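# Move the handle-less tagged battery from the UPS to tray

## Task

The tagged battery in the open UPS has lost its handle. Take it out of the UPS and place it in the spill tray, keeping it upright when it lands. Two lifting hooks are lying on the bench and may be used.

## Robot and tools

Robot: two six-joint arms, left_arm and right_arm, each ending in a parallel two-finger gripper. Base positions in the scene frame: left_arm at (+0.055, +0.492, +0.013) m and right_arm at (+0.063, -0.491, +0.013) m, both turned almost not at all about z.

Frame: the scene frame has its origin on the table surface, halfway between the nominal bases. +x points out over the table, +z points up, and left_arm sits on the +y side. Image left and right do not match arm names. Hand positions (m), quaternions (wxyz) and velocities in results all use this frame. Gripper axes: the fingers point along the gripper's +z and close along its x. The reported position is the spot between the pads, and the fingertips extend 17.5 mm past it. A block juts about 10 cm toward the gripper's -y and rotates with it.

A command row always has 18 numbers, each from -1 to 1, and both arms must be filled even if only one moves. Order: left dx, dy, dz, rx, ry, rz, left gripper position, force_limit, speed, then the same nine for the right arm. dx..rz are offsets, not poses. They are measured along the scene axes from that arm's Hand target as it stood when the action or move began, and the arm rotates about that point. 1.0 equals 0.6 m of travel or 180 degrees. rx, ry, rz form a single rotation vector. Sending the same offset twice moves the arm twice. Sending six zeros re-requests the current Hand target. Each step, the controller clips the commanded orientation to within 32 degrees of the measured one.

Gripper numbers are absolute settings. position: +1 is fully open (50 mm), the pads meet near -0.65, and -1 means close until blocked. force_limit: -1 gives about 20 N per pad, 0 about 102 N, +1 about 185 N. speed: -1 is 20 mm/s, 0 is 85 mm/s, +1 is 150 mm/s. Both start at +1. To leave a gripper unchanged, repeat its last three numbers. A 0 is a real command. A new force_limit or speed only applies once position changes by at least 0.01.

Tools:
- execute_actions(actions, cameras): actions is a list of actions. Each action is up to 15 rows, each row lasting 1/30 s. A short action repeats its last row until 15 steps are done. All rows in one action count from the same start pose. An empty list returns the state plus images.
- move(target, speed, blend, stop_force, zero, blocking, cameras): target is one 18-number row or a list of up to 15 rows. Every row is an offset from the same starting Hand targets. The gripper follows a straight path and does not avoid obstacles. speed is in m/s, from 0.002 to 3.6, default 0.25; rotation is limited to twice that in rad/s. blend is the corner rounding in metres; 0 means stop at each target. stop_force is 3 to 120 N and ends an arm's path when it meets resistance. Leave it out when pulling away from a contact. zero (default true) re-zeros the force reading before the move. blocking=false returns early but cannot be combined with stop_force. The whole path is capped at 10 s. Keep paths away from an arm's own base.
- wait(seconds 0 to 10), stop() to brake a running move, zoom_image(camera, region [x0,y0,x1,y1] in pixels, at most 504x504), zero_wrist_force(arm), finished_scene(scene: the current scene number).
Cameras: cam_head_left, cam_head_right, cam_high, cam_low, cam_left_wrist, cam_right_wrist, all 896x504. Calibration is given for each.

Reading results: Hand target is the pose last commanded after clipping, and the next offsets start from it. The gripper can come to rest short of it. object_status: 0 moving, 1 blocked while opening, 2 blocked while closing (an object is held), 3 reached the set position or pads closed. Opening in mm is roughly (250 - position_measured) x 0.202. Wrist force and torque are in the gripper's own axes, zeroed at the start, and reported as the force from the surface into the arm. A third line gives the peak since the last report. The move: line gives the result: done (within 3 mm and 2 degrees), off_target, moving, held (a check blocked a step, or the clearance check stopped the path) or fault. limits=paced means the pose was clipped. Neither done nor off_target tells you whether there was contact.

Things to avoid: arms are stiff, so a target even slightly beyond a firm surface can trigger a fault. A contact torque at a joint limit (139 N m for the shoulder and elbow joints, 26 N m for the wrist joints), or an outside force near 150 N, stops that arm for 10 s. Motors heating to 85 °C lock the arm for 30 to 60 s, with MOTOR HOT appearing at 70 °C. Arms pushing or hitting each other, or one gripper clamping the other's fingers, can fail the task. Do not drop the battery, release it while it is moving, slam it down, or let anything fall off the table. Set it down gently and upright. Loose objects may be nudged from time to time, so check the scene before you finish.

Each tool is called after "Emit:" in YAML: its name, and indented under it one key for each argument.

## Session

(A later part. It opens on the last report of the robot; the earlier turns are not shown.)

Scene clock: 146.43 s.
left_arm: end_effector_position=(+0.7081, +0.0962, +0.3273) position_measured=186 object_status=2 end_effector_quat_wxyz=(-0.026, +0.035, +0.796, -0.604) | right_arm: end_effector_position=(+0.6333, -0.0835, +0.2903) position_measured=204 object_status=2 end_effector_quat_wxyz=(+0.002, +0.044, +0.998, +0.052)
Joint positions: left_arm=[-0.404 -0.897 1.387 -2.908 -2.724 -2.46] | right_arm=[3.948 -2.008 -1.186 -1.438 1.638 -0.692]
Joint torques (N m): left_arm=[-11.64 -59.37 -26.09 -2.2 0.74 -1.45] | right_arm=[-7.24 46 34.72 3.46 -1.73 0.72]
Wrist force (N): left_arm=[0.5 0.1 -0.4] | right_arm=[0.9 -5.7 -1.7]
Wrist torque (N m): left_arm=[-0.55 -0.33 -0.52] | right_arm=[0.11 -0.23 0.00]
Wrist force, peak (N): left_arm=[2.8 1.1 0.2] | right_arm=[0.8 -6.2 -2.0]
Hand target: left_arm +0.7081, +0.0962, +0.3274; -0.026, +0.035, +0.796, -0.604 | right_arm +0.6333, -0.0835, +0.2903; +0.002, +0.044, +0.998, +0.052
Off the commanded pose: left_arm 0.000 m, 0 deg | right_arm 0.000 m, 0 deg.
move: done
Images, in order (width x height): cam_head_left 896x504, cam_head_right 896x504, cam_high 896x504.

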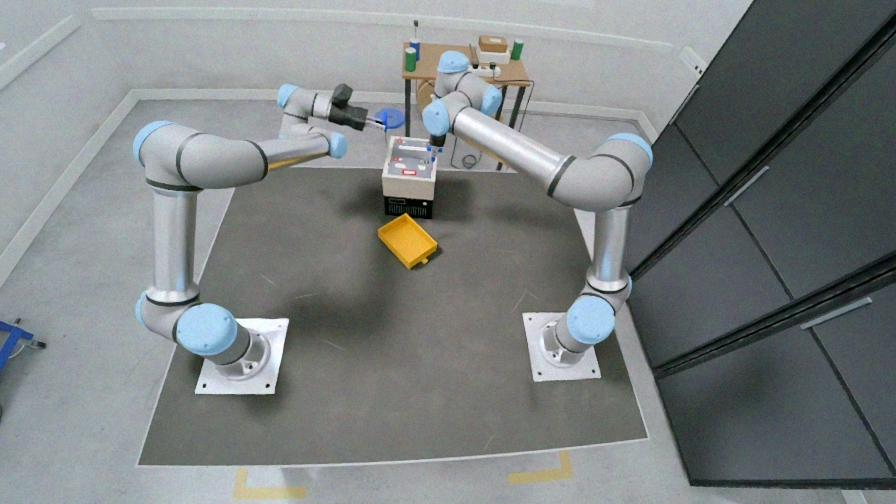

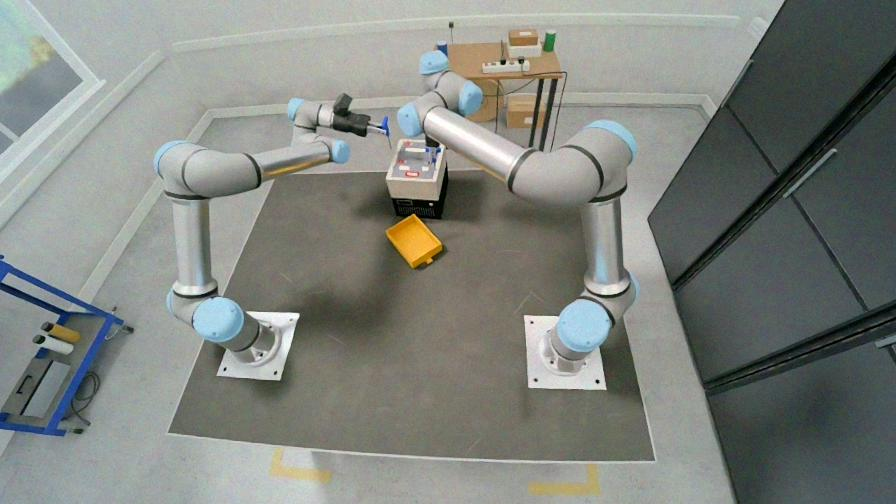

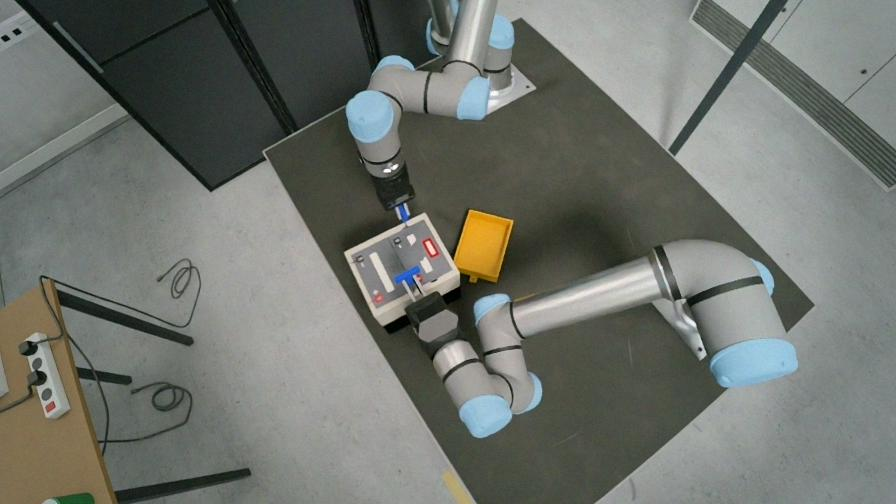

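Emit:
move:
  target: [-0.0877,-0.0162,-0.053,0,0,0,-1,-0.5,-0.5,0,0,0,0,0,0,-1,0,-0.8]
  speed: 0.12

Emit:
move:
  target: [0,0,-0.017,0,0,0,-1,-0.5,-0.5,0,0,0,0,0,0,-1,0,-0.8]
  speed: 0.01
  stop_force: 3.5
  cameras: ["cam_head_left","cam_head_right"]

Emit:
zoom_image:
  camera: "cam_head_left"
  region: [380, 150, 400, 175]

Emit:
zoom_image:
  camera: "cam_head_right"
  region: [385, 150, 405, 175]

Scene clock: 148.43 s.
left_arm: end_effector_position=(+0.6554, +0.0864, +0.2957) position_measured=186 object_status=2 end_effector_quat_wxyz=(-0.026, +0.035, +0.796, -0.604) | right_arm: end_effector_position=(+0.6333, -0.0835, +0.2903) position_measured=204 object_status=2 end_effector_quat_wxyz=(+0.002, +0.044, +0.998, +0.052)
Joint positions: left_arm=[-0.451 -0.942 1.575 -3.116 -2.687 -2.532] | right_arm=[3.948 -2.008 -1.186 -1.438 1.638 -0.692]
Joint torques (N m): left_arm=[10.77 -37.35 -19.09 -2.52 -3.82 1.35] | right_arm=[-7.75 46.26 33.89 3.56 -1.95 0.78]
Wrist force (N): left_arm=[0.4 0.6 -0.8] | right_arm=[0.6 -6.2 -1.7]
Wrist torque (N m): left_arm=[-0.45 -0.34 -0.65] | right_arm=[0.03 -0.18 0.00]
Wrist force, peak (N): left_arm=[2.2 1.2 0.0] | right_arm=[0.8 -6.4 -1.5]
Hand target: left_arm +0.6555, +0.0865, +0.2956; -0.026, +0.035, +0.796, -0.604 | right_arm +0.6333, -0.0835, +0.2903; +0.002, +0.044, +0.998, +0.052
Off the commanded pose: left_arm 0.000 m, 0 deg | right_arm 0.000 m, 0 deg.
move: done

Scene clock: 149.97 s.
left_arm: end_effector_position=(+0.6555, +0.0865, +0.2915) position_measured=186 object_status=2 end_effector_quat_wxyz=(-0.026, +0.035, +0.796, -0.604) | right_arm: end_effector_position=(+0.6333, -0.0835, +0.2903) position_measured=204 object_status=2 end_effector_quat_wxyz=(+0.002, +0.044, +0.998, +0.052)
Joint positions: left_arm=[-0.451 -0.936 1.578 -3.124 -2.687 -2.532] | right_arm=[3.948 -2.008 -1.186 -1.438 1.638 -0.692]
Joint torques (N m): left_arm=[6.87 -55.42 -27.27 -0.72 1.32 0.78] | right_arm=[-7.07 45.09 35.04 3.33 -2.05 0.72]
Wrist force (N): left_arm=[0.7 -1.6 -1.2] | right_arm=[0.6 -5.9 -1.4]
Wrist torque (N m): left_arm=[-0.45 -0.33 -0.67] | right_arm=[0.09 -0.19 0.00]
Wrist force, peak (N): left_arm=[-0.1 -9.0 -3.6] | right_arm=[0.6 -6.3 -1.6]
Hand target: left_arm +0.6555, +0.0865, +0.2915; -0.026, +0.035, +0.796, -0.604 (not the last commanded pose) | right_arm +0.6333, -0.0835, +0.2903; +0.002, +0.044, +0.998, +0.052
Off the commanded pose: left_arm 0.006 m, 0 deg | right_arm 0.000 m, 0 deg.
move: contact (left_arm)
Images, in order (width x height): cam_head_left 896x504, cam_head_right 896x504.

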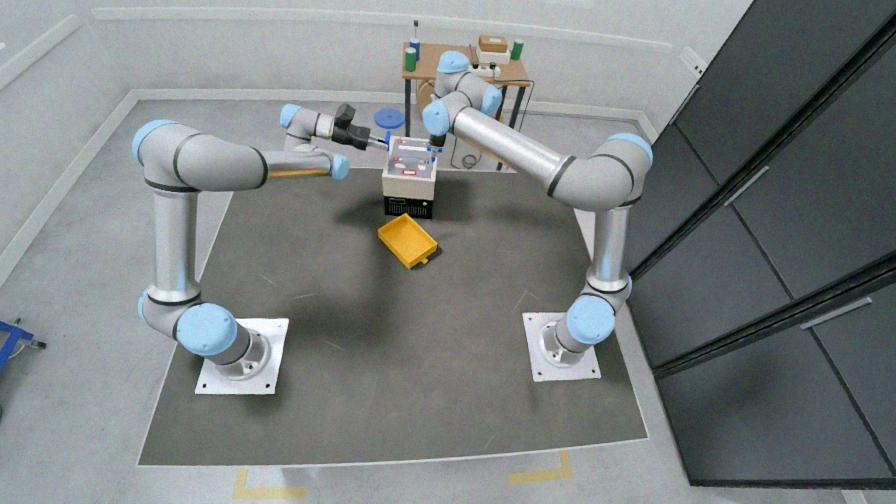

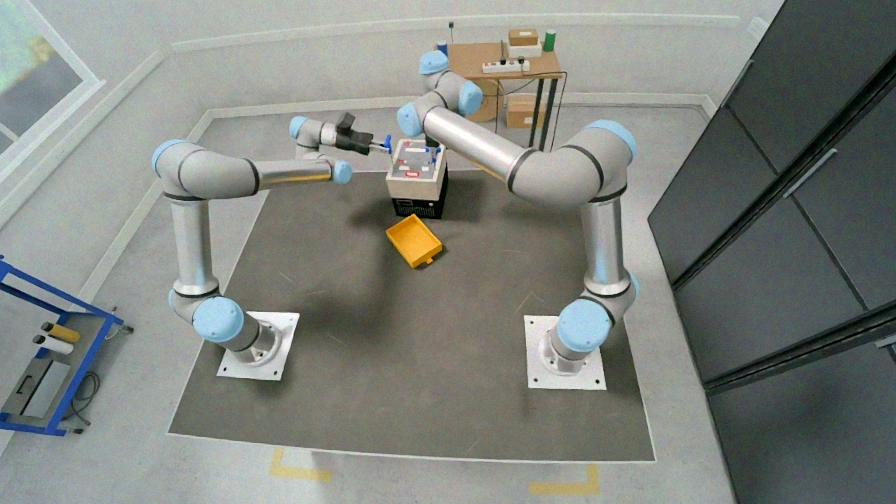

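Scaled by 20.160.

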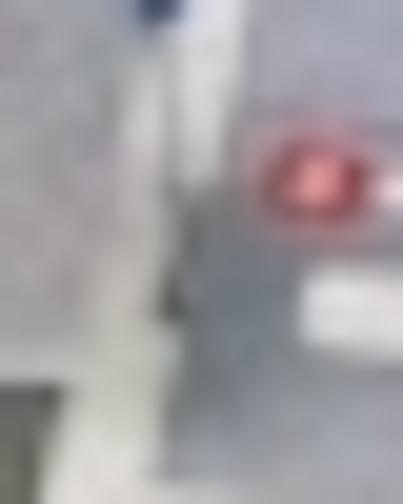

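Scaled by 20.160.

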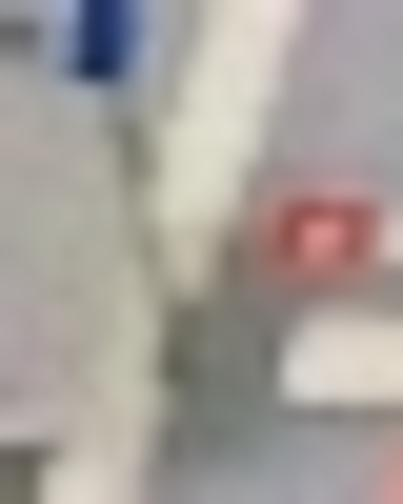

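Emit:
move:
  target: [-0.0015,0.0035,0.007,0,0,0,-1,-0.5,-0.5,0,0,0,0,0,0,-1,0,-0.8]
  speed: 0.03

Emit:
move:
  target: [0,0,-0.017,0,0,0,-1,-0.5,-0.5,0,0,0,0,0,0,-1,0,-0.8]
  speed: 0.01
  stop_force: 3.5

Scene clock: 151.17 s.
left_arm: end_effector_position=(+0.6546, +0.0886, +0.2958) position_measured=186 object_status=2 end_effector_quat_wxyz=(-0.026, +0.035, +0.796, -0.604) | right_arm: end_effector_position=(+0.6333, -0.0835, +0.2903) position_measured=204 object_status=2 end_effector_quat_wxyz=(+0.002, +0.044, +0.998, +0.052)
Joint positions: left_arm=[-0.449 -0.945 1.581 -3.115 -2.689 -2.528] | right_arm=[3.948 -2.008 -1.186 -1.438 1.638 -0.692]
Joint torques (N m): left_arm=[7.46 -42.01 -11.49 -2.21 -3.45 1.04] | right_arm=[-7.66 46.52 33.57 3.17 -1.76 0.75]
Wrist force (N): left_arm=[0.7 0.5 -0.4] | right_arm=[0.6 -5.9 -1.4]
Wrist torque (N m): left_arm=[-0.47 -0.37 -0.67] | right_arm=[0.08 -0.18 0.00]
Wrist force, peak (N): left_arm=[1.2 -2.0 -1.0] | right_arm=[0.8 -6.2 -1.6]
Hand target: left_arm +0.6546, +0.0886, +0.2957; -0.026, +0.035, +0.796, -0.604 | right_arm +0.6333, -0.0835, +0.2903; +0.002, +0.044, +0.998, +0.052
Off the commanded pose: left_arm 0.000 m, 0 deg | right_arm 0.000 m, 0 deg.
move: done

Scene clock: 152.80 s.
left_arm: end_effector_position=(+0.6546, +0.0886, +0.2854) position_measured=186 object_status=2 end_effector_quat_wxyz=(-0.026, +0.035, +0.796, -0.604) | right_arm: end_effector_position=(+0.6333, -0.0835, +0.2903) position_measured=204 object_status=2 end_effector_quat_wxyz=(+0.002, +0.044, +0.998, +0.052)
Joint positions: left_arm=[-0.449 -0.93 1.587 -3.136 -2.689 -2.528] | right_arm=[3.948 -2.008 -1.186 -1.438 1.638 -0.692]
Joint torques (N m): left_arm=[-9.08 -56.7 -18.69 -0.57 0.28 -0.85] | right_arm=[-7.15 45.85 34.02 3.33 -1.78 0.64]
Wrist force (N): left_arm=[0.9 0.2 -0.6] | right_arm=[0.7 -6.2 -1.3]
Wrist torque (N m): left_arm=[-0.50 -0.42 -0.66] | right_arm=[0.04 -0.20 0.00]
Wrist force, peak (N): left_arm=[1.0 0.4 -1.2] | right_arm=[1.1 -6.3 -1.5]
Hand target: left_arm +0.6546, +0.0886, +0.2855; -0.026, +0.035, +0.796, -0.604 | right_arm +0.6333, -0.0835, +0.2903; +0.002, +0.044, +0.998, +0.052
Off the commanded pose: left_arm 0.000 m, 0 deg | right_arm 0.000 m, 0 deg.
move: done

Emit:
move:
  target: [0,0,-0.0455,0,0,0,-1,-0.5,-0.5,0,0,0,0,0,0,-1,0,-0.8]
  speed: 0.012
  stop_force: 5

Scene clock: 156.93 s.
left_arm: end_effector_position=(+0.6546, +0.0886, +0.2582) position_measured=186 object_status=2 end_effector_quat_wxyz=(-0.026, +0.035, +0.796, -0.604) | right_arm: end_effector_position=(+0.6333, -0.0835, +0.2903) position_measured=204 object_status=2 end_effector_quat_wxyz=(+0.002, +0.044, +0.998, +0.052)
Joint positions: left_arm=[-0.449 -0.89 1.602 -3.191 -2.689 -2.528] | right_arm=[3.948 -2.008 -1.186 -1.438 1.638 -0.692]
Joint torques (N m): left_arm=[-8.85 -57.39 -23.32 -0.68 0.19 -0.9] | right_arm=[-6.05 46.31 34.46 3.25 -1.83 0.58]
Wrist force (N): left_arm=[0.8 0.0 -0.6] | right_arm=[0.8 -6.0 -1.7]
Wrist torque (N m): left_arm=[-0.54 -0.41 -0.66] | right_arm=[0.06 -0.22 0.00]
Wrist force, peak (N): left_arm=[1.1 0.6 -0.6] | right_arm=[1.0 -6.3 -1.8]
Hand target: left_arm +0.6546, +0.0886, +0.2582; -0.026, +0.035, +0.796, -0.604 | right_arm +0.6333, -0.0835, +0.2903; +0.002, +0.044, +0.998, +0.052
Off the commanded pose: left_arm 0.000 m, 0 deg | right_arm 0.000 m, 0 deg.
move: done

Emit:
move:
  target:
    - [-0.0077,-0.0017,0.002,0,0,0.0833,-1,-0.5,-0.5,0,0,0,0,0,0,-1,0,-0.8]
    - [-0.0147,-0.0053,0.002,0,0,0.1667,-1,-0.5,-0.5,0,0,0,0,0,0,-1,0,-0.8]
  speed: 0.06
  blend: 0.003
  cameras: ["cam_left_wrist"]

Scene clock: 162.07 s.
left_arm: end_effector_position=(+0.6456, +0.0853, +0.2595) position_measured=186 object_status=2 end_effector_quat_wxyz=(+0.131, -0.172, +0.778, -0.590) | right_arm: end_effector_position=(+0.6333, -0.0835, +0.2903) position_measured=204 object_status=2 end_effector_quat_wxyz=(+0.002, +0.044, +0.998, +0.052)
Joint positions: left_arm=[-0.611 -1.023 1.91 -3.717 -2.069 -2.988] | right_arm=[3.948 -2.008 -1.186 -1.438 1.638 -0.692]
Joint torques (N m): left_arm=[5.22 -30.21 -28.02 -0.93 -4.11 1.2] | right_arm=[-7.13 46.31 34.05 3.41 -1.67 0.74]
Wrist force (N): left_arm=[-3.6 2.1 -6.8] | right_arm=[1.0 -7.0 -2.3]
Wrist torque (N m): left_arm=[-0.64 -0.48 -0.50] | right_arm=[0.12 -0.19 0.01]
Wrist force, peak (N): left_arm=[-3.6 2.1 -6.8] | right_arm=[1.3 -7.1 -2.3]
Hand target: left_arm +0.6458, +0.0854, +0.2594; +0.131, -0.172, +0.778, -0.590 | right_arm +0.6333, -0.0835, +0.2903; +0.002, +0.044, +0.998, +0.052
Off the commanded pose: left_arm 0.000 m, 0 deg | right_arm 0.000 m, 0 deg.
move: done
camera_calibration:
cam_left_wrist: T_world_to_cam=[[-0.899877, -0.435459, 0.0244505, 0.621016], [-0.274935, 0.522849, -0.80687, 0.357277], [0.338575, -0.732806, -0.590222, 0.130723], [0, 0, 0, 1]] pos_world=[0.612806, 0.179419, 0.350248]
Images, in order (width x height): cam_left_wrist 896x504.

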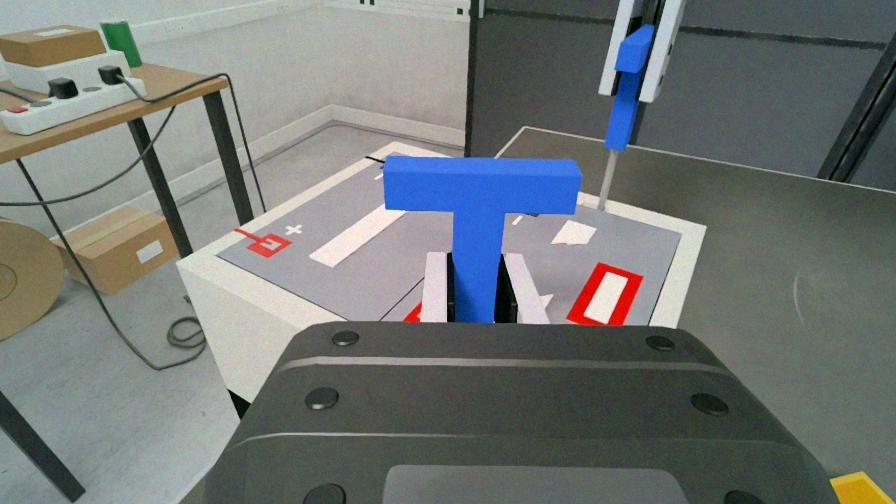

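Emit:
move:
  target:
    - [0,0.0025,0,0,0,0,-1,-0.5,-0.5,0,0,0,0,0,0,-1,0,-0.8]
    - [-0.0058,-0.0029,0.0,0,0,0.0833,-1,-0.5,-0.5,0,0,0,0,0,0,-1,0,-0.8]
  speed: 0.06

Scene clock: 165.50 s.
left_arm: end_effector_position=(+0.6421, +0.0836, +0.2595) position_measured=186 object_status=2 end_effector_quat_wxyz=(+0.207, -0.272, +0.749, -0.568) | right_arm: end_effector_position=(+0.6333, -0.0835, +0.2903) position_measured=204 object_status=2 end_effector_quat_wxyz=(+0.002, +0.044, +0.998, +0.052)
Joint positions: left_arm=[-0.748 -1.078 2.018 -3.807 -1.687 -3.108] | right_arm=[3.948 -2.008 -1.186 -1.438 1.638 -0.692]
Joint torques (N m): left_arm=[9.66 -30.04 -24.46 -1.68 -3.13 1.31] | right_arm=[-6.48 46.29 32.46 3.35 -1.87 0.47]
Wrist force (N): left_arm=[-2.1 1.9 -1.6] | right_arm=[0.5 -6.6 -2.3]
Wrist torque (N m): left_arm=[-0.52 -0.46 -0.43] | right_arm=[0.20 -0.10 0.00]
Wrist force, peak (N): left_arm=[-2.1 1.6 -7.6] | right_arm=[1.5 -7.2 -2.3]
Hand target: left_arm +0.6423, +0.0836, +0.2594; +0.207, -0.272, +0.749, -0.568 | right_arm +0.6333, -0.0835, +0.2903; +0.002, +0.044, +0.998, +0.052
Off the commanded pose: left_arm 0.000 m, 0 deg | right_arm 0.000 m, 0 deg.
move: done

Emit:
move:
  target:
    - [-0.0042,-0.0067,0,0,0,0.0833,-1,-0.5,-0.5,0,0,0,0,0,0,-1,0,-0.8]
    - [-0.0065,-0.0142,0.0,0,0,0.1667,-1,-0.5,-0.5,0,0,0,0,0,0,-1,0,-0.8]
  speed: 0.06
  blend: 0.002

Scene clock: 170.60 s.
left_arm: end_effector_position=(+0.6383, +0.0750, +0.2594) position_measured=186 object_status=2 end_effector_quat_wxyz=(+0.347, -0.456, +0.653, -0.495) | right_arm: end_effector_position=(+0.6333, -0.0835, +0.2903) position_measured=204 object_status=2 end_effector_quat_wxyz=(+0.002, +0.044, +0.998, +0.052)
Joint positions: left_arm=[-1.036 -1.09 2.03 -3.734 -0.909 -3.36] | right_arm=[3.948 -2.008 -1.186 -1.438 1.638 -0.692]
Joint torques (N m): left_arm=[5.66 -38.77 -13.02 -5.83 -4.24 1.11] | right_arm=[-6.72 46.97 34.24 3.46 -1.57 0.74]
Wrist force (N): left_arm=[-8.3 3.5 -5.3] | right_arm=[1.1 -8.2 -3.4]
Wrist torque (N m): left_arm=[-0.71 -0.55 -0.23] | right_arm=[0.31 -0.15 0.00]
Wrist force, peak (N): left_arm=[-8.3 3.5 -5.3] | right_arm=[1.2 -8.6 -3.4]
Hand target: left_arm +0.6384, +0.0751, +0.2594; +0.347, -0.456, +0.653, -0.495 | right_arm +0.6333, -0.0835, +0.2903; +0.002, +0.044, +0.998, +0.052
Off the commanded pose: left_arm 0.000 m, 0 deg | right_arm 0.000 m, 0 deg.
move: done

Emit:
move:
  target:
    - [0,0.003,0,0,0,0,-1,-0.5,-0.5,0,0,0,0,0,0,-1,0,-0.8]
    - [-0.0003,-0.0048,0.0,0,0,0.0833,-1,-0.5,-0.5,0,0,0,0,0,0,-1,0,-0.8]
  speed: 0.06
  cameras: ["cam_left_wrist","cam_right_wrist"]

Scene clock: 174.10 s.
left_arm: end_effector_position=(+0.6381, +0.0720, +0.2594) position_measured=186 object_status=2 end_effector_quat_wxyz=(-0.409, +0.538, -0.588, +0.446) | right_arm: end_effector_position=(+0.6333, -0.0835, +0.2903) position_measured=204 object_status=2 end_effector_quat_wxyz=(+0.002, +0.044, +0.998, +0.052)
Joint positions: left_arm=[-1.127 -1.063 1.953 -3.525 -0.587 -3.573] | right_arm=[3.948 -2.008 -1.186 -1.438 1.638 -0.692]
Joint torques (N m): left_arm=[8.91 -46.82 -4.57 -5.29 -1.53 1.32] | right_arm=[-6.73 47.21 33.66 3.45 -0.24 0.62]
Wrist force (N): left_arm=[-1.4 1.7 -0.4] | right_arm=[1.2 -8.1 -3.5]
Wrist torque (N m): left_arm=[-0.45 -0.44 -0.52] | right_arm=[0.32 -0.16 0.00]
Wrist force, peak (N): left_arm=[-7.8 4.0 -5.1] | right_arm=[1.4 -8.6 -3.5]
Hand target: left_arm +0.6382, +0.0722, +0.2594; +0.409, -0.538, +0.588, -0.446 | right_arm +0.6333, -0.0835, +0.2903; +0.002, +0.044, +0.998, +0.052
Off the commanded pose: left_arm 0.000 m, 0 deg | right_arm 0.000 m, 0 deg.
move: done
camera_calibration:
cam_left_wrist: T_world_to_cam=[[-0.072925, -0.99704, 0.0243509, 0.121356], [-0.590371, 0.0234763, -0.80679, 0.599322], [0.803831, -0.0732112, -0.590336, -0.220932], [0, 0, 0, 1]] pos_world=[0.540265, 0.0907518, 0.350148]
cam_right_wrist: T_world_to_cam=[[-0.997216, 0.0745539, -0.00142741, 0.647802], [0.0669642, 0.903791, 0.422702, -0.0697594], [0.0328041, 0.421429, -0.906268, 0.406994], [0, 0, 0, 1]] pos_world=[0.637318, -0.156767, 0.399257]
Images, in order (width x height): cam_left_wrist 896x504, cam_right_wrist 896x504.

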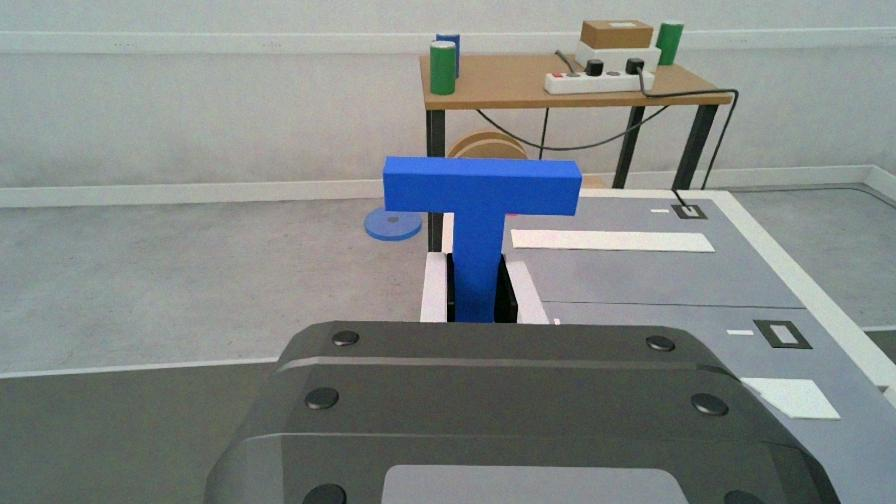

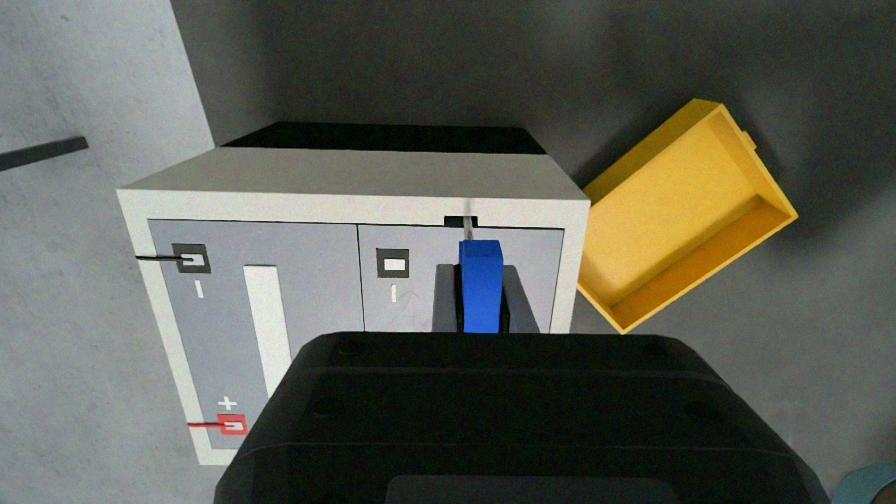

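Emit:
move:
  target: [0,-0.001,0.03,0,0,0,-1,-0.5,-0.5,0,0,0,0,0,0,-1,0,-0.8]
  speed: 0.01
  stop_force: 9

Scene clock: 176.30 s.
left_arm: end_effector_position=(+0.6382, +0.0720, +0.2673) position_measured=186 object_status=2 end_effector_quat_wxyz=(-0.409, +0.538, -0.588, +0.446) | right_arm: end_effector_position=(+0.6333, -0.0835, +0.2903) position_measured=204 object_status=2 end_effector_quat_wxyz=(+0.002, +0.044, +0.998, +0.052)
Joint positions: left_arm=[-1.126 -1.078 1.949 -3.505 -0.587 -3.573] | right_arm=[3.948 -2.008 -1.186 -1.438 1.638 -0.692]
Joint torques (N m): left_arm=[-2.5 -33.65 -12.75 -6.35 3.24 -0.71] | right_arm=[-5.11 44.83 33.81 3.38 0.63 0.6]
Wrist force (N): left_arm=[-0.9 10.1 1.9] | right_arm=[0.8 -7.8 -2.2]
Wrist torque (N m): left_arm=[-0.44 -0.42 -0.54] | right_arm=[0.27 -0.22 -0.01]
Wrist force, peak (N): left_arm=[0.0 17.1 4.0] | right_arm=[1.0 -8.6 -3.4]
Hand target: left_arm +0.6382, +0.0720, +0.2673; +0.409, -0.538, +0.588, -0.446 (not the last commanded pose) | right_arm +0.6333, -0.0835, +0.2903; +0.002, +0.044, +0.998, +0.052
Off the commanded pose: left_arm 0.010 m, 0 deg | right_arm 0.000 m, 0 deg.
move: contact (left_arm)

Emit:
move:
  target: [0,0,0.03,0,0,0,-1,-0.5,-0.5,0,0,0.03,0,0,0,-1,0,-0.8]
  speed: 0.02
  cameras: ["cam_right_wrist","cam_left_wrist"]

Scene clock: 179.10 s.
left_arm: end_effector_position=(+0.6382, +0.0720, +0.2855) position_measured=186 object_status=2 end_effector_quat_wxyz=(-0.409, +0.538, -0.588, +0.446) | right_arm: end_effector_position=(+0.6333, -0.0835, +0.3085) position_measured=204 object_status=2 end_effector_quat_wxyz=(+0.002, +0.044, +0.998, +0.052)
Joint positions: left_arm=[-1.126 -1.113 1.939 -3.461 -0.587 -3.573] | right_arm=[3.948 -2.006 -1.142 -1.484 1.638 -0.692]
Joint torques (N m): left_arm=[7.95 -39.39 -27.66 -8.33 3.23 -0.77] | right_arm=[-6.39 67.03 26.3 7.91 1.65 0.74]
Wrist force (N): left_arm=[-1.0 18.4 3.6] | right_arm=[0.4 -7.0 16.7]
Wrist torque (N m): left_arm=[-0.58 -0.46 -0.49] | right_arm=[0.09 -0.24 -0.01]
Wrist force, peak (N): left_arm=[0.4 20.3 4.5] | right_arm=[-0.3 -6.7 17.3]
Hand target: left_arm +0.6382, +0.0720, +0.2853; +0.409, -0.538, +0.588, -0.446 | right_arm +0.6333, -0.0835, +0.3083; +0.002, +0.044, +0.998, +0.052
Off the commanded pose: left_arm 0.000 m, 0 deg | right_arm 0.000 m, 0 deg.
move: done
camera_calibration:
cam_left_wrist: T_world_to_cam=[[-0.0726255, -0.997064, 0.0242558, 0.120503], [-0.590384, 0.0233764, -0.806784, 0.620454], [0.803848, -0.0729133, -0.590349, -0.205643], [0, 0, 0, 1]] pos_world=[0.540364, 0.0906513, 0.376248]
cam_right_wrist: T_world_to_cam=[[-0.997212, 0.0745994, -0.00150757, 0.647866], [0.0669685, 0.90375, 0.42279, -0.0774986], [0.0329023, 0.42151, -0.906226, 0.423421], [0, 0, 0, 1]] pos_world=[0.637318, -0.156767, 0.417458]
Images, in order (width x height): cam_left_wrist 896x504, cam_right_wrist 896x504.

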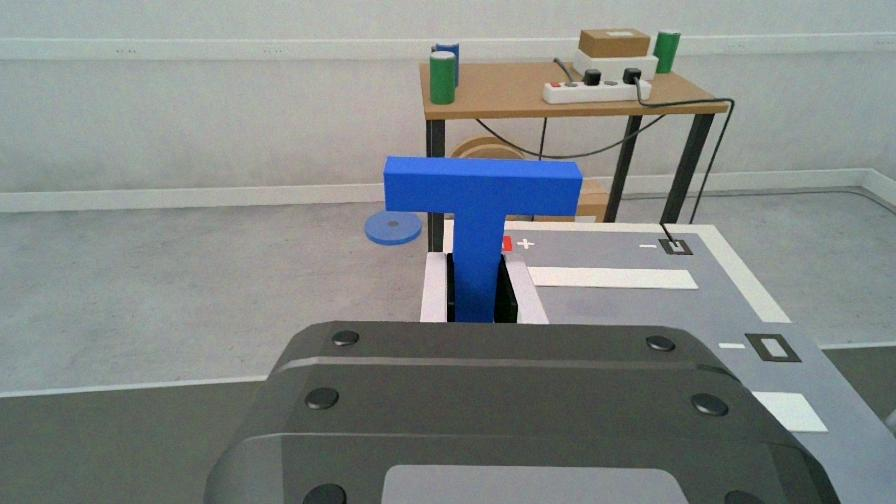

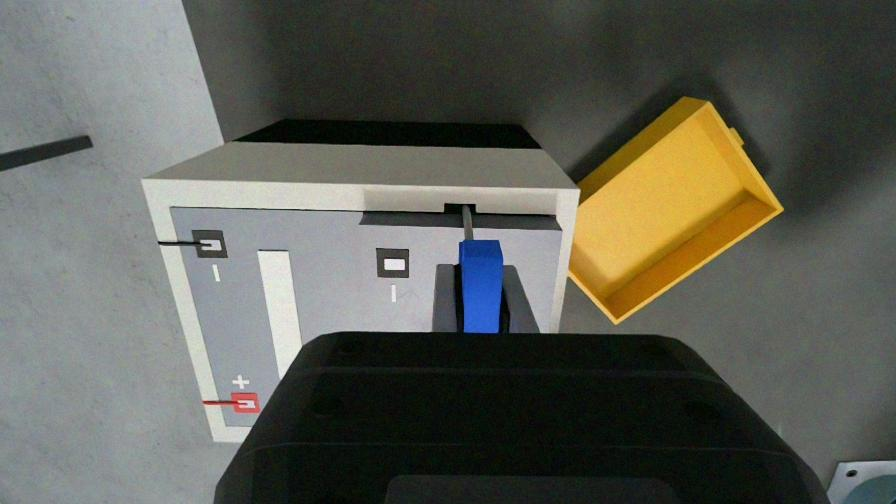

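Emit:
move:
  target: [0,0,0.31,0,0,0,-1,-0.5,-0.5,0,0,0.31,0,0,0,-1,0,-0.8]
  speed: 0.05
  cameras: ["cam_right_wrist","cam_low","cam_head_left"]

Emit:
zoom_image:
  camera: "cam_low"
  region: [400, 130, 600, 350]

Scene clock: 183.63 s.
left_arm: end_effector_position=(+0.6382, +0.0720, +0.4715) position_measured=186 object_status=2 end_effector_quat_wxyz=(-0.409, +0.538, -0.588, +0.446) | right_arm: end_effector_position=(+0.6333, -0.0834, +0.4943) position_measured=204 object_status=2 end_effector_quat_wxyz=(+0.002, +0.044, +0.998, +0.052)
Joint positions: left_arm=[-1.126 -1.366 1.724 -2.993 -0.587 -3.573] | right_arm=[3.948 -2.201 -0.328 -2.103 1.638 -0.692]
Joint torques (N m): left_arm=[1.24 -32.96 -20.55 -8.32 3.49 -1.97] | right_arm=[3 75.93 24.33 8.09 2.78 -2.5]
Wrist force (N): left_arm=[-2.3 18.4 4.3] | right_arm=[0.9 -8.0 16.4]
Wrist torque (N m): left_arm=[-0.57 -0.54 -0.38] | right_arm=[0.13 -0.22 0.01]
Wrist force, peak (N): left_arm=[-0.6 21.1 4.0] | right_arm=[0.5 -6.9 18.8]
Hand target: left_arm +0.6382, +0.0720, +0.4713; +0.409, -0.538, +0.588, -0.446 | right_arm +0.6333, -0.0835, +0.4943; +0.002, +0.044, +0.998, +0.052
Off the commanded pose: left_arm 0.000 m, 0 deg | right_arm 0.000 m, 0 deg.
move: done
camera_calibration:
cam_right_wrist: T_world_to_cam=[[-0.997209, 0.0746431, -0.00140188, 0.648187], [0.0670632, 0.903878, 0.4225, -0.155883], [0.0328039, 0.421227, -0.906362, 0.591804], [0, 0, 0, 1]] pos_world=[0.637418, -0.156768, 0.603157]
Images, in order (width x height): cam_head_left 896x504, cam_low 896x504, cam_right_wrist 896x504.

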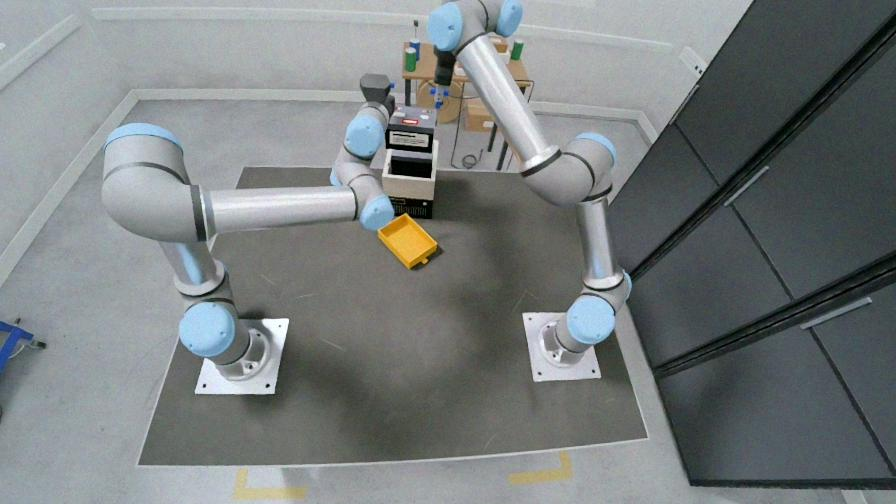

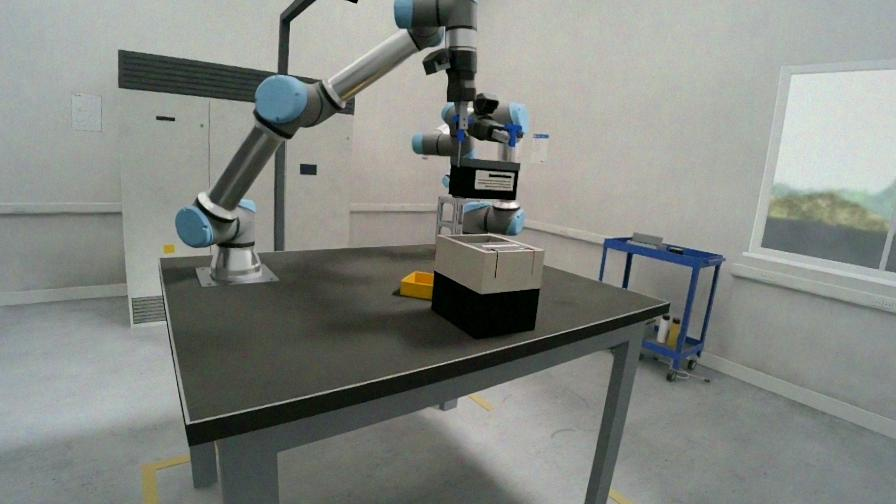

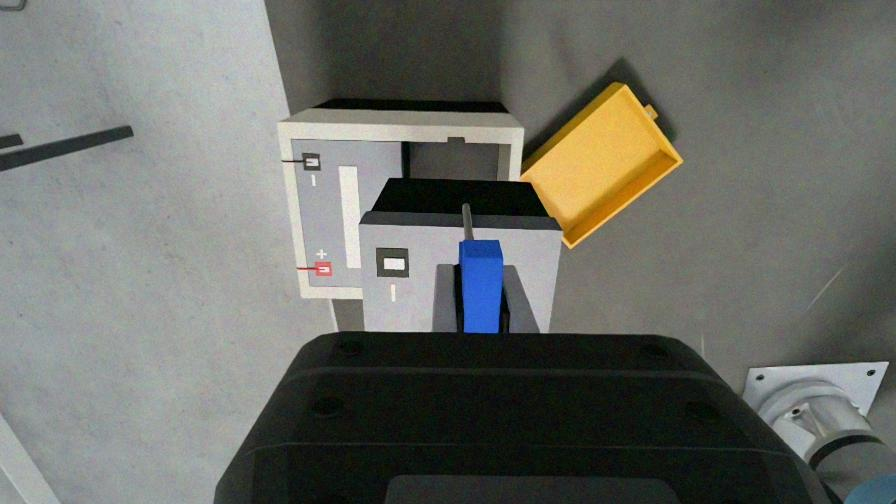

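Scaled by 2.291.

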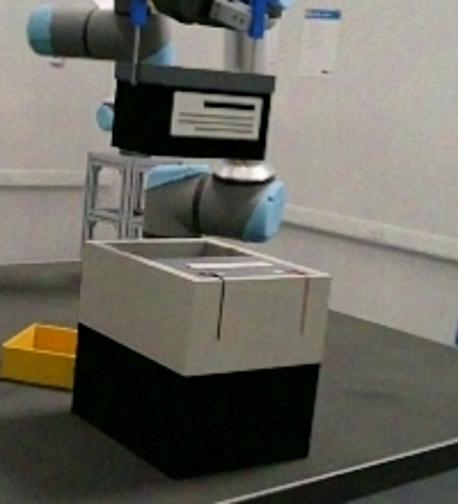

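Emit:
move:
  target:
    - [-0.0427,0.0042,0,0,0,-0.0501,-1,-0.5,-0.5,-0.0833,0.0087,0,0,0,-0.0501,-1,0,-0.8]
    - [-0.0857,0.0052,0,0,0,-0.1002,-1,-0.5,-0.5,-0.1655,0.0207,0,0,0,-0.1002,-1,0,-0.8]
    - [-0.1295,0.0032,0,0,0,-0.1503,-1,-0.5,-0.5,-0.2465,0.0352,0,0,0,-0.1503,-1,0,-0.8]
    - [-0.1745,-0.0018,0,0,0,-0.2004,-1,-0.5,-0.5,-0.3253,0.0528,0,0,0,-0.2004,-1,0,-0.8]
    - [-0.2212,-0.0095,0,0,0,-0.2506,-1,-0.5,-0.5,-0.4023,0.0725,0,0,0,-0.2506,-1,0,-0.8]
  speed: 0.06
  blend: 0.003
  cameras: ["cam_right_wrist","cam_low","cam_head_left","cam_high"]

Scene clock: 191.67 s.
left_arm: end_effector_position=(+0.5055, +0.0665, +0.4714) position_measured=186 object_status=2 end_effector_quat_wxyz=(+0.207, -0.271, +0.749, -0.568) | right_arm: end_effector_position=(+0.3919, -0.0400, +0.4943) position_measured=204 object_status=2 end_effector_quat_wxyz=(+0.022, +0.424, +0.904, +0.047)
Joint positions: left_arm=[-1.039 -1.666 2.067 -3.267 -1.408 -3.186] | right_arm=[4.367 -1.694 -1.067 -1.861 1.519 0.509]
Joint torques (N m): left_arm=[-9.47 -19.89 -38.27 -9.87 2.09 -1.86] | right_arm=[-12.37 37.81 42.38 6.71 -0.79 -1.82]
Wrist force (N): left_arm=[-0.5 18.5 3.4] | right_arm=[0.6 -5.7 17.3]
Wrist torque (N m): left_arm=[-0.56 -0.37 -0.52] | right_arm=[-0.05 -0.28 0.01]
Wrist force, peak (N): left_arm=[-3.8 18.7 4.4] | right_arm=[0.7 -8.9 17.0]
Hand target: left_arm +0.5055, +0.0663, +0.4713; +0.207, -0.271, +0.749, -0.568 | right_arm +0.3919, -0.0400, +0.4943; +0.022, +0.424, +0.904, +0.047
Off the commanded pose: left_arm 0.000 m, 0 deg | right_arm 0.000 m, 0 deg.
move: done
camera_calibration:
cam_right_wrist: T_world_to_cam=[[-0.651066, 0.759019, -0.0016099, 0.295937], [0.687452, 0.590574, 0.42265, -0.434798], [0.32175, 0.274066, -0.906292, 0.462339], [0, 0, 0, 1]] pos_world=[0.342819, -0.0945534, 0.603258]
Images, in order (width x height): cam_head_left 896x504, cam_high 896x504, cam_low 896x504, cam_right_wrist 896x504.

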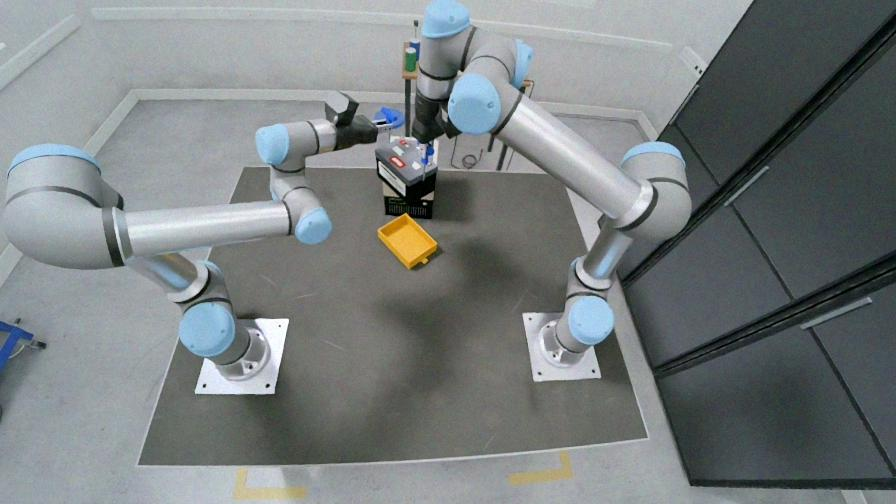

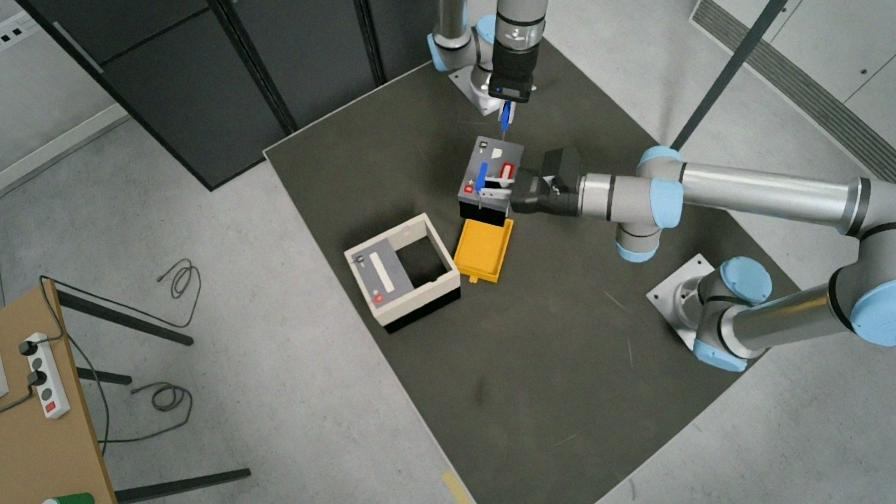

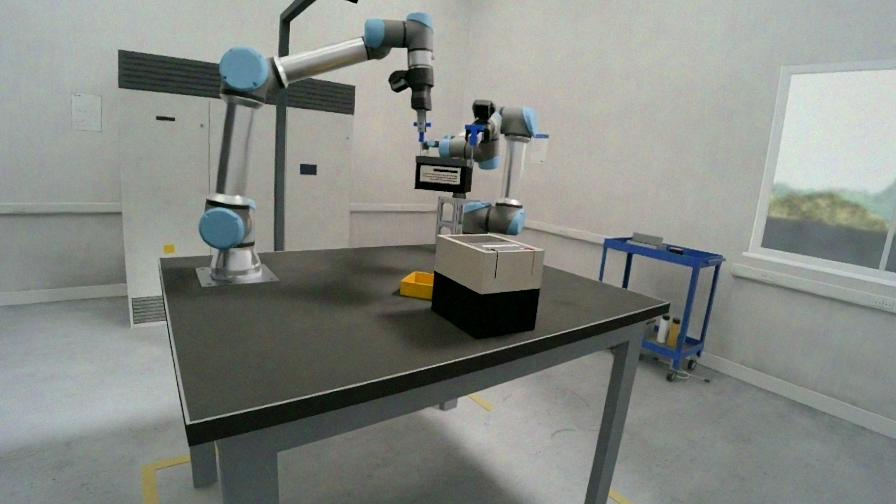

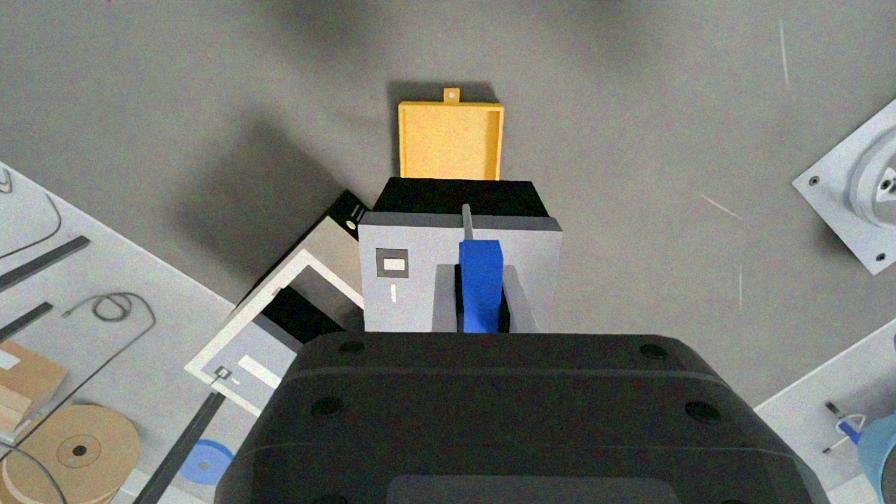

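Emit:
move:
  target:
    - [0,-0.004,-0.2,0,0,0,-1,-0.5,-0.5,0,-0.004,-0.2,0,0,0,-1,0,-0.8]
    - [0,-0.004,-0.45,0,0,0,-1,-0.5,-0.5,0,-0.004,-0.45,0,0,0,-1,0,-0.8]
  speed: 0.07
  blend: 0.01
  cameras: ["cam_right_wrist","cam_left_wrist","cam_low","cam_high"]

Emit:
zoom_image:
  camera: "cam_low"
  region: [350, 180, 550, 350]

Scene clock: 197.30 s.
left_arm: end_effector_position=(+0.5055, +0.0640, +0.2013) position_measured=186 object_status=2 end_effector_quat_wxyz=(+0.207, -0.271, +0.749, -0.568) | right_arm: end_effector_position=(+0.3919, -0.0424, +0.2243) position_measured=204 object_status=2 end_effector_quat_wxyz=(+0.022, +0.424, +0.904, +0.047)
Joint positions: left_arm=[-1.043 -1.073 2.335 -4.127 -1.404 -3.187] | right_arm=[4.365 -1.671 -1.796 -1.154 1.52 0.508]
Joint torques (N m): left_arm=[-8.45 -42.46 -25.42 -7.35 1.38 0.29] | right_arm=[-2.81 51.69 42.66 5.12 -0.69 -1.08]
Wrist force (N): left_arm=[-0.1 18.3 4.0] | right_arm=[1.1 -5.4 16.8]
Wrist torque (N m): left_arm=[-0.57 -0.44 -0.41] | right_arm=[-0.05 -0.30 0.00]
Wrist force, peak (N): left_arm=[0.5 21.4 5.0] | right_arm=[1.0 -5.0 20.0]
Hand target: left_arm +0.5055, +0.0639, +0.2013; +0.207, -0.271, +0.749, -0.568 | right_arm +0.3919, -0.0424, +0.2243; +0.022, +0.424, +0.904, +0.047
Off the commanded pose: left_arm 0.000 m, 0 deg | right_arm 0.000 m, 0 deg.
move: done
camera_calibration:
cam_left_wrist: T_world_to_cam=[[-0.757595, -0.652271, 0.0243491, 0.429034], [-0.400246, 0.434761, -0.806713, 0.35193], [0.51561, -0.620907, -0.590441, 0.0314818], [0, 0, 0, 1]] pos_world=[0.449661, 0.146389, 0.292048]
cam_right_wrist: T_world_to_cam=[[-0.650946, 0.759123, -0.00146337, 0.297244], [0.687621, 0.590448, 0.422551, -0.319259], [0.321632, 0.274051, -0.906338, 0.218262], [0, 0, 0, 1]] pos_world=[0.342819, -0.0969537, 0.333157]
Images, in order (width x height): cam_high 896x504, cam_low 896x504, cam_left_wrist 896x504, cam_right_wrist 896x504.

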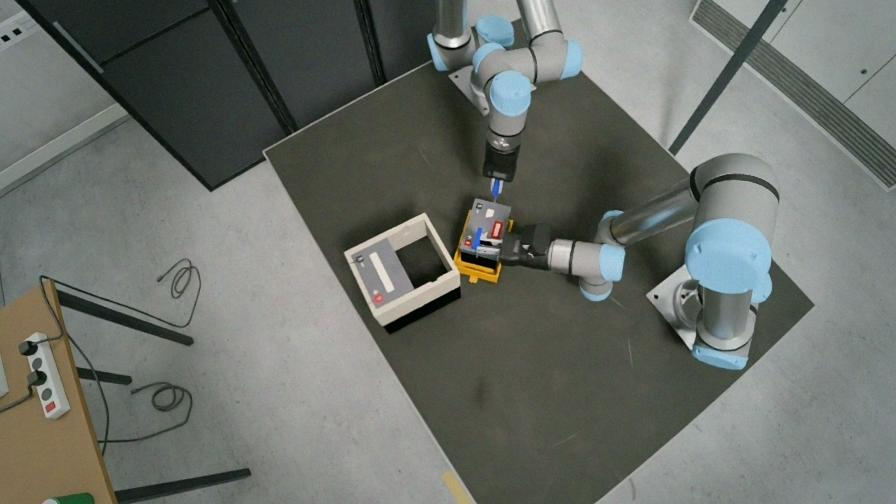

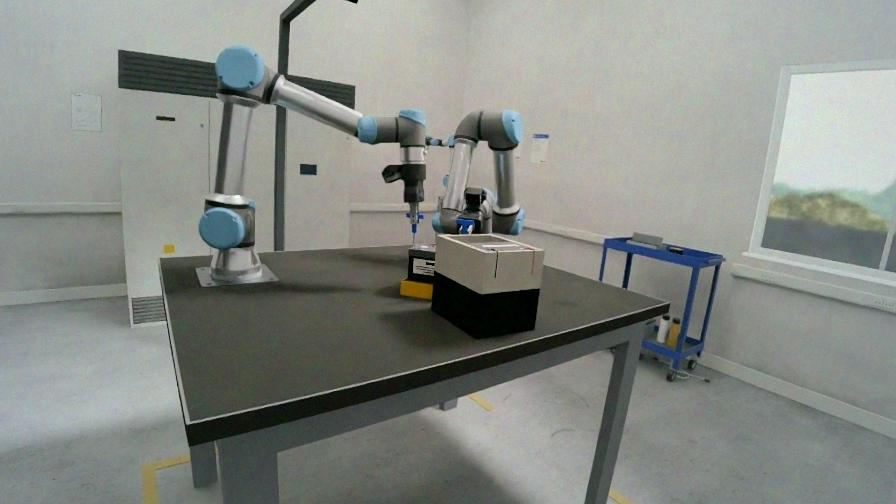

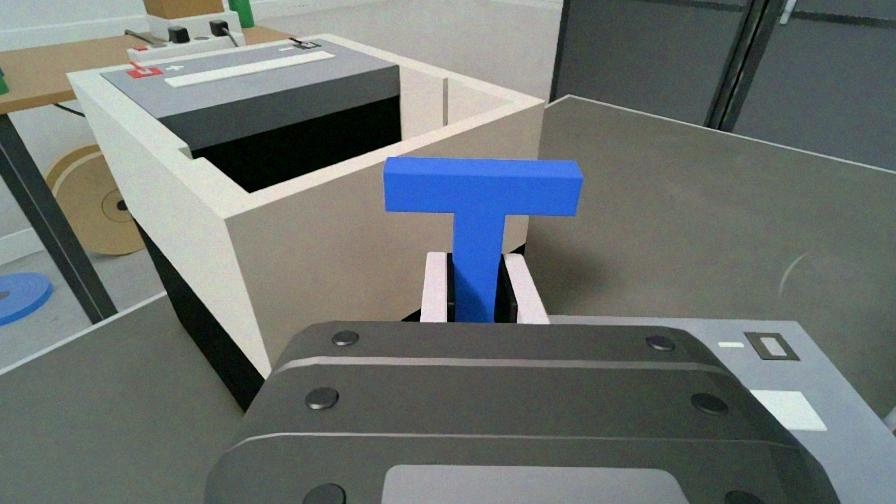

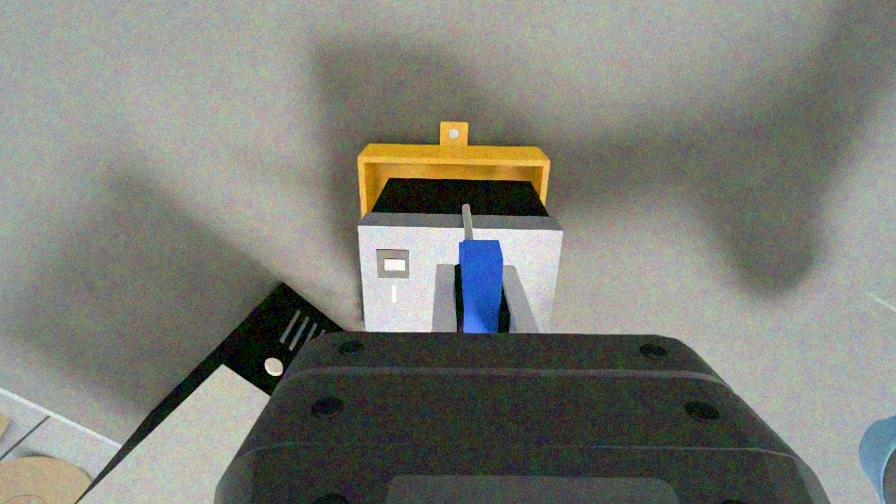

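Scaled by 2.520.

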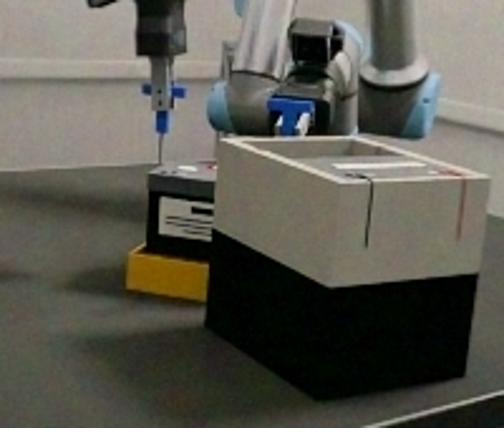

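Emit:
move:
  target: [0,0,-0.1,0,0,0,-1,-0.5,-0.5,0,0,-0.1,0,0,0,-1,0,-0.8]
  speed: 0.02
  stop_force: 8
  cameras: ["cam_right_wrist"]

Scene clock: 201.07 s.
left_arm: end_effector_position=(+0.5055, +0.0639, +0.1604) position_measured=186 object_status=2 end_effector_quat_wxyz=(+0.207, -0.271, +0.749, -0.568) | right_arm: end_effector_position=(+0.3919, -0.0424, +0.1834) position_measured=204 object_status=2 end_effector_quat_wxyz=(+0.022, +0.424, +0.904, +0.047)
Joint positions: left_arm=[-1.043 -0.944 2.328 -4.249 -1.404 -3.187] | right_arm=[4.365 -1.708 -1.866 -1.047 1.52 0.508]
Joint torques (N m): left_arm=[0.89 -37.43 -0.11 -9.85 -0.87 -0.51] | right_arm=[7.72 45.82 39.94 5.89 -2.7 -0.4]
Wrist force (N): left_arm=[0.4 15.0 3.4] | right_arm=[1.5 -5.8 8.7]
Wrist torque (N m): left_arm=[-0.51 -0.40 -0.45] | right_arm=[0.03 -0.21 0.00]
Wrist force, peak (N): left_arm=[-0.3 18.8 3.9] | right_arm=[1.0 -5.7 17.2]
Hand target: left_arm +0.5055, +0.0639, +0.1604; +0.207, -0.271, +0.749, -0.568 (not the last commanded pose) | right_arm +0.3919, -0.0424, +0.1834; +0.022, +0.424, +0.904, +0.047 (not the last commanded pose)
Off the commanded pose: left_arm 0.019 m, 0 deg | right_arm 0.019 m, 0 deg.
move: contact (left_arm, right_arm)
camera_calibration:
cam_right_wrist: T_world_to_cam=[[-0.650941, 0.759127, -0.00144892, 0.297178], [0.687574, 0.590392, 0.422705, -0.302011], [0.321742, 0.27416, -0.906266, 0.181145], [0, 0, 0, 1]] pos_world=[0.342819, -0.0969536, 0.292258]
Images, in order (width x height): cam_right_wrist 896x504.

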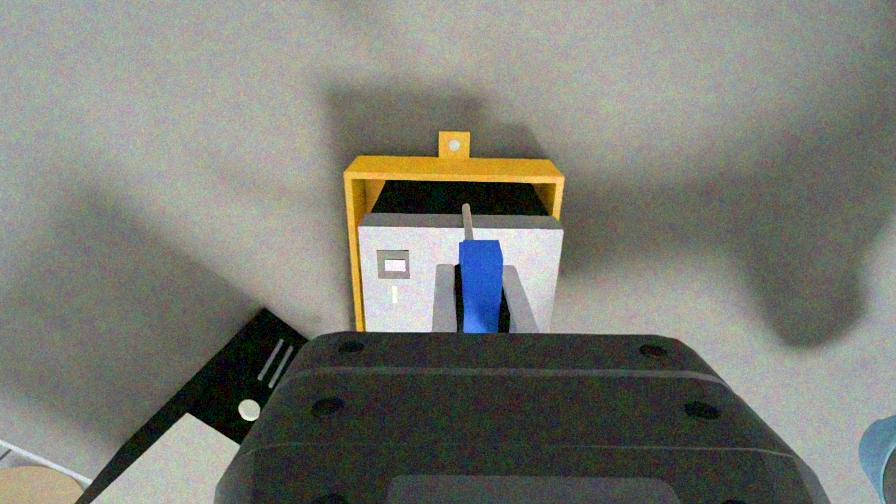

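Emit:
move:
  target: [0,0,-0.01,0,0,0,-1,-0.5,-0.5,0,0,-0.01,0,0,0,-1,0,-0.8]
  speed: 0.01

Scene clock: 202.30 s.
left_arm: end_effector_position=(+0.5055, +0.0639, +0.1543) position_measured=186 object_status=2 end_effector_quat_wxyz=(+0.207, -0.271, +0.749, -0.568) | right_arm: end_effector_position=(+0.3919, -0.0424, +0.1773) position_measured=204 object_status=2 end_effector_quat_wxyz=(+0.022, +0.424, +0.904, +0.047)
Joint positions: left_arm=[-1.043 -0.925 2.325 -4.266 -1.404 -3.187] | right_arm=[4.365 -1.714 -1.876 -1.031 1.52 0.508]
Joint torques (N m): left_arm=[0.97 -43.34 -15.27 -2.13 -1.03 -0.76] | right_arm=[8.35 34.96 25.07 3.55 -1.83 -0.17]
Wrist force (N): left_arm=[-0.8 0.1 -0.7] | right_arm=[0.9 -6.5 -1.6]
Wrist torque (N m): left_arm=[-0.41 -0.46 -0.39] | right_arm=[0.06 -0.30 0.00]
Wrist force, peak (N): left_arm=[0.4 15.2 3.7] | right_arm=[1.6 -6.5 8.8]
Hand target: left_arm +0.5055, +0.0639, +0.1544; +0.207, -0.271, +0.749, -0.568 | right_arm +0.3919, -0.0424, +0.1774; +0.022, +0.424, +0.904, +0.047
Off the commanded pose: left_arm 0.000 m, 0 deg | right_arm 0.000 m, 0 deg.
move: done


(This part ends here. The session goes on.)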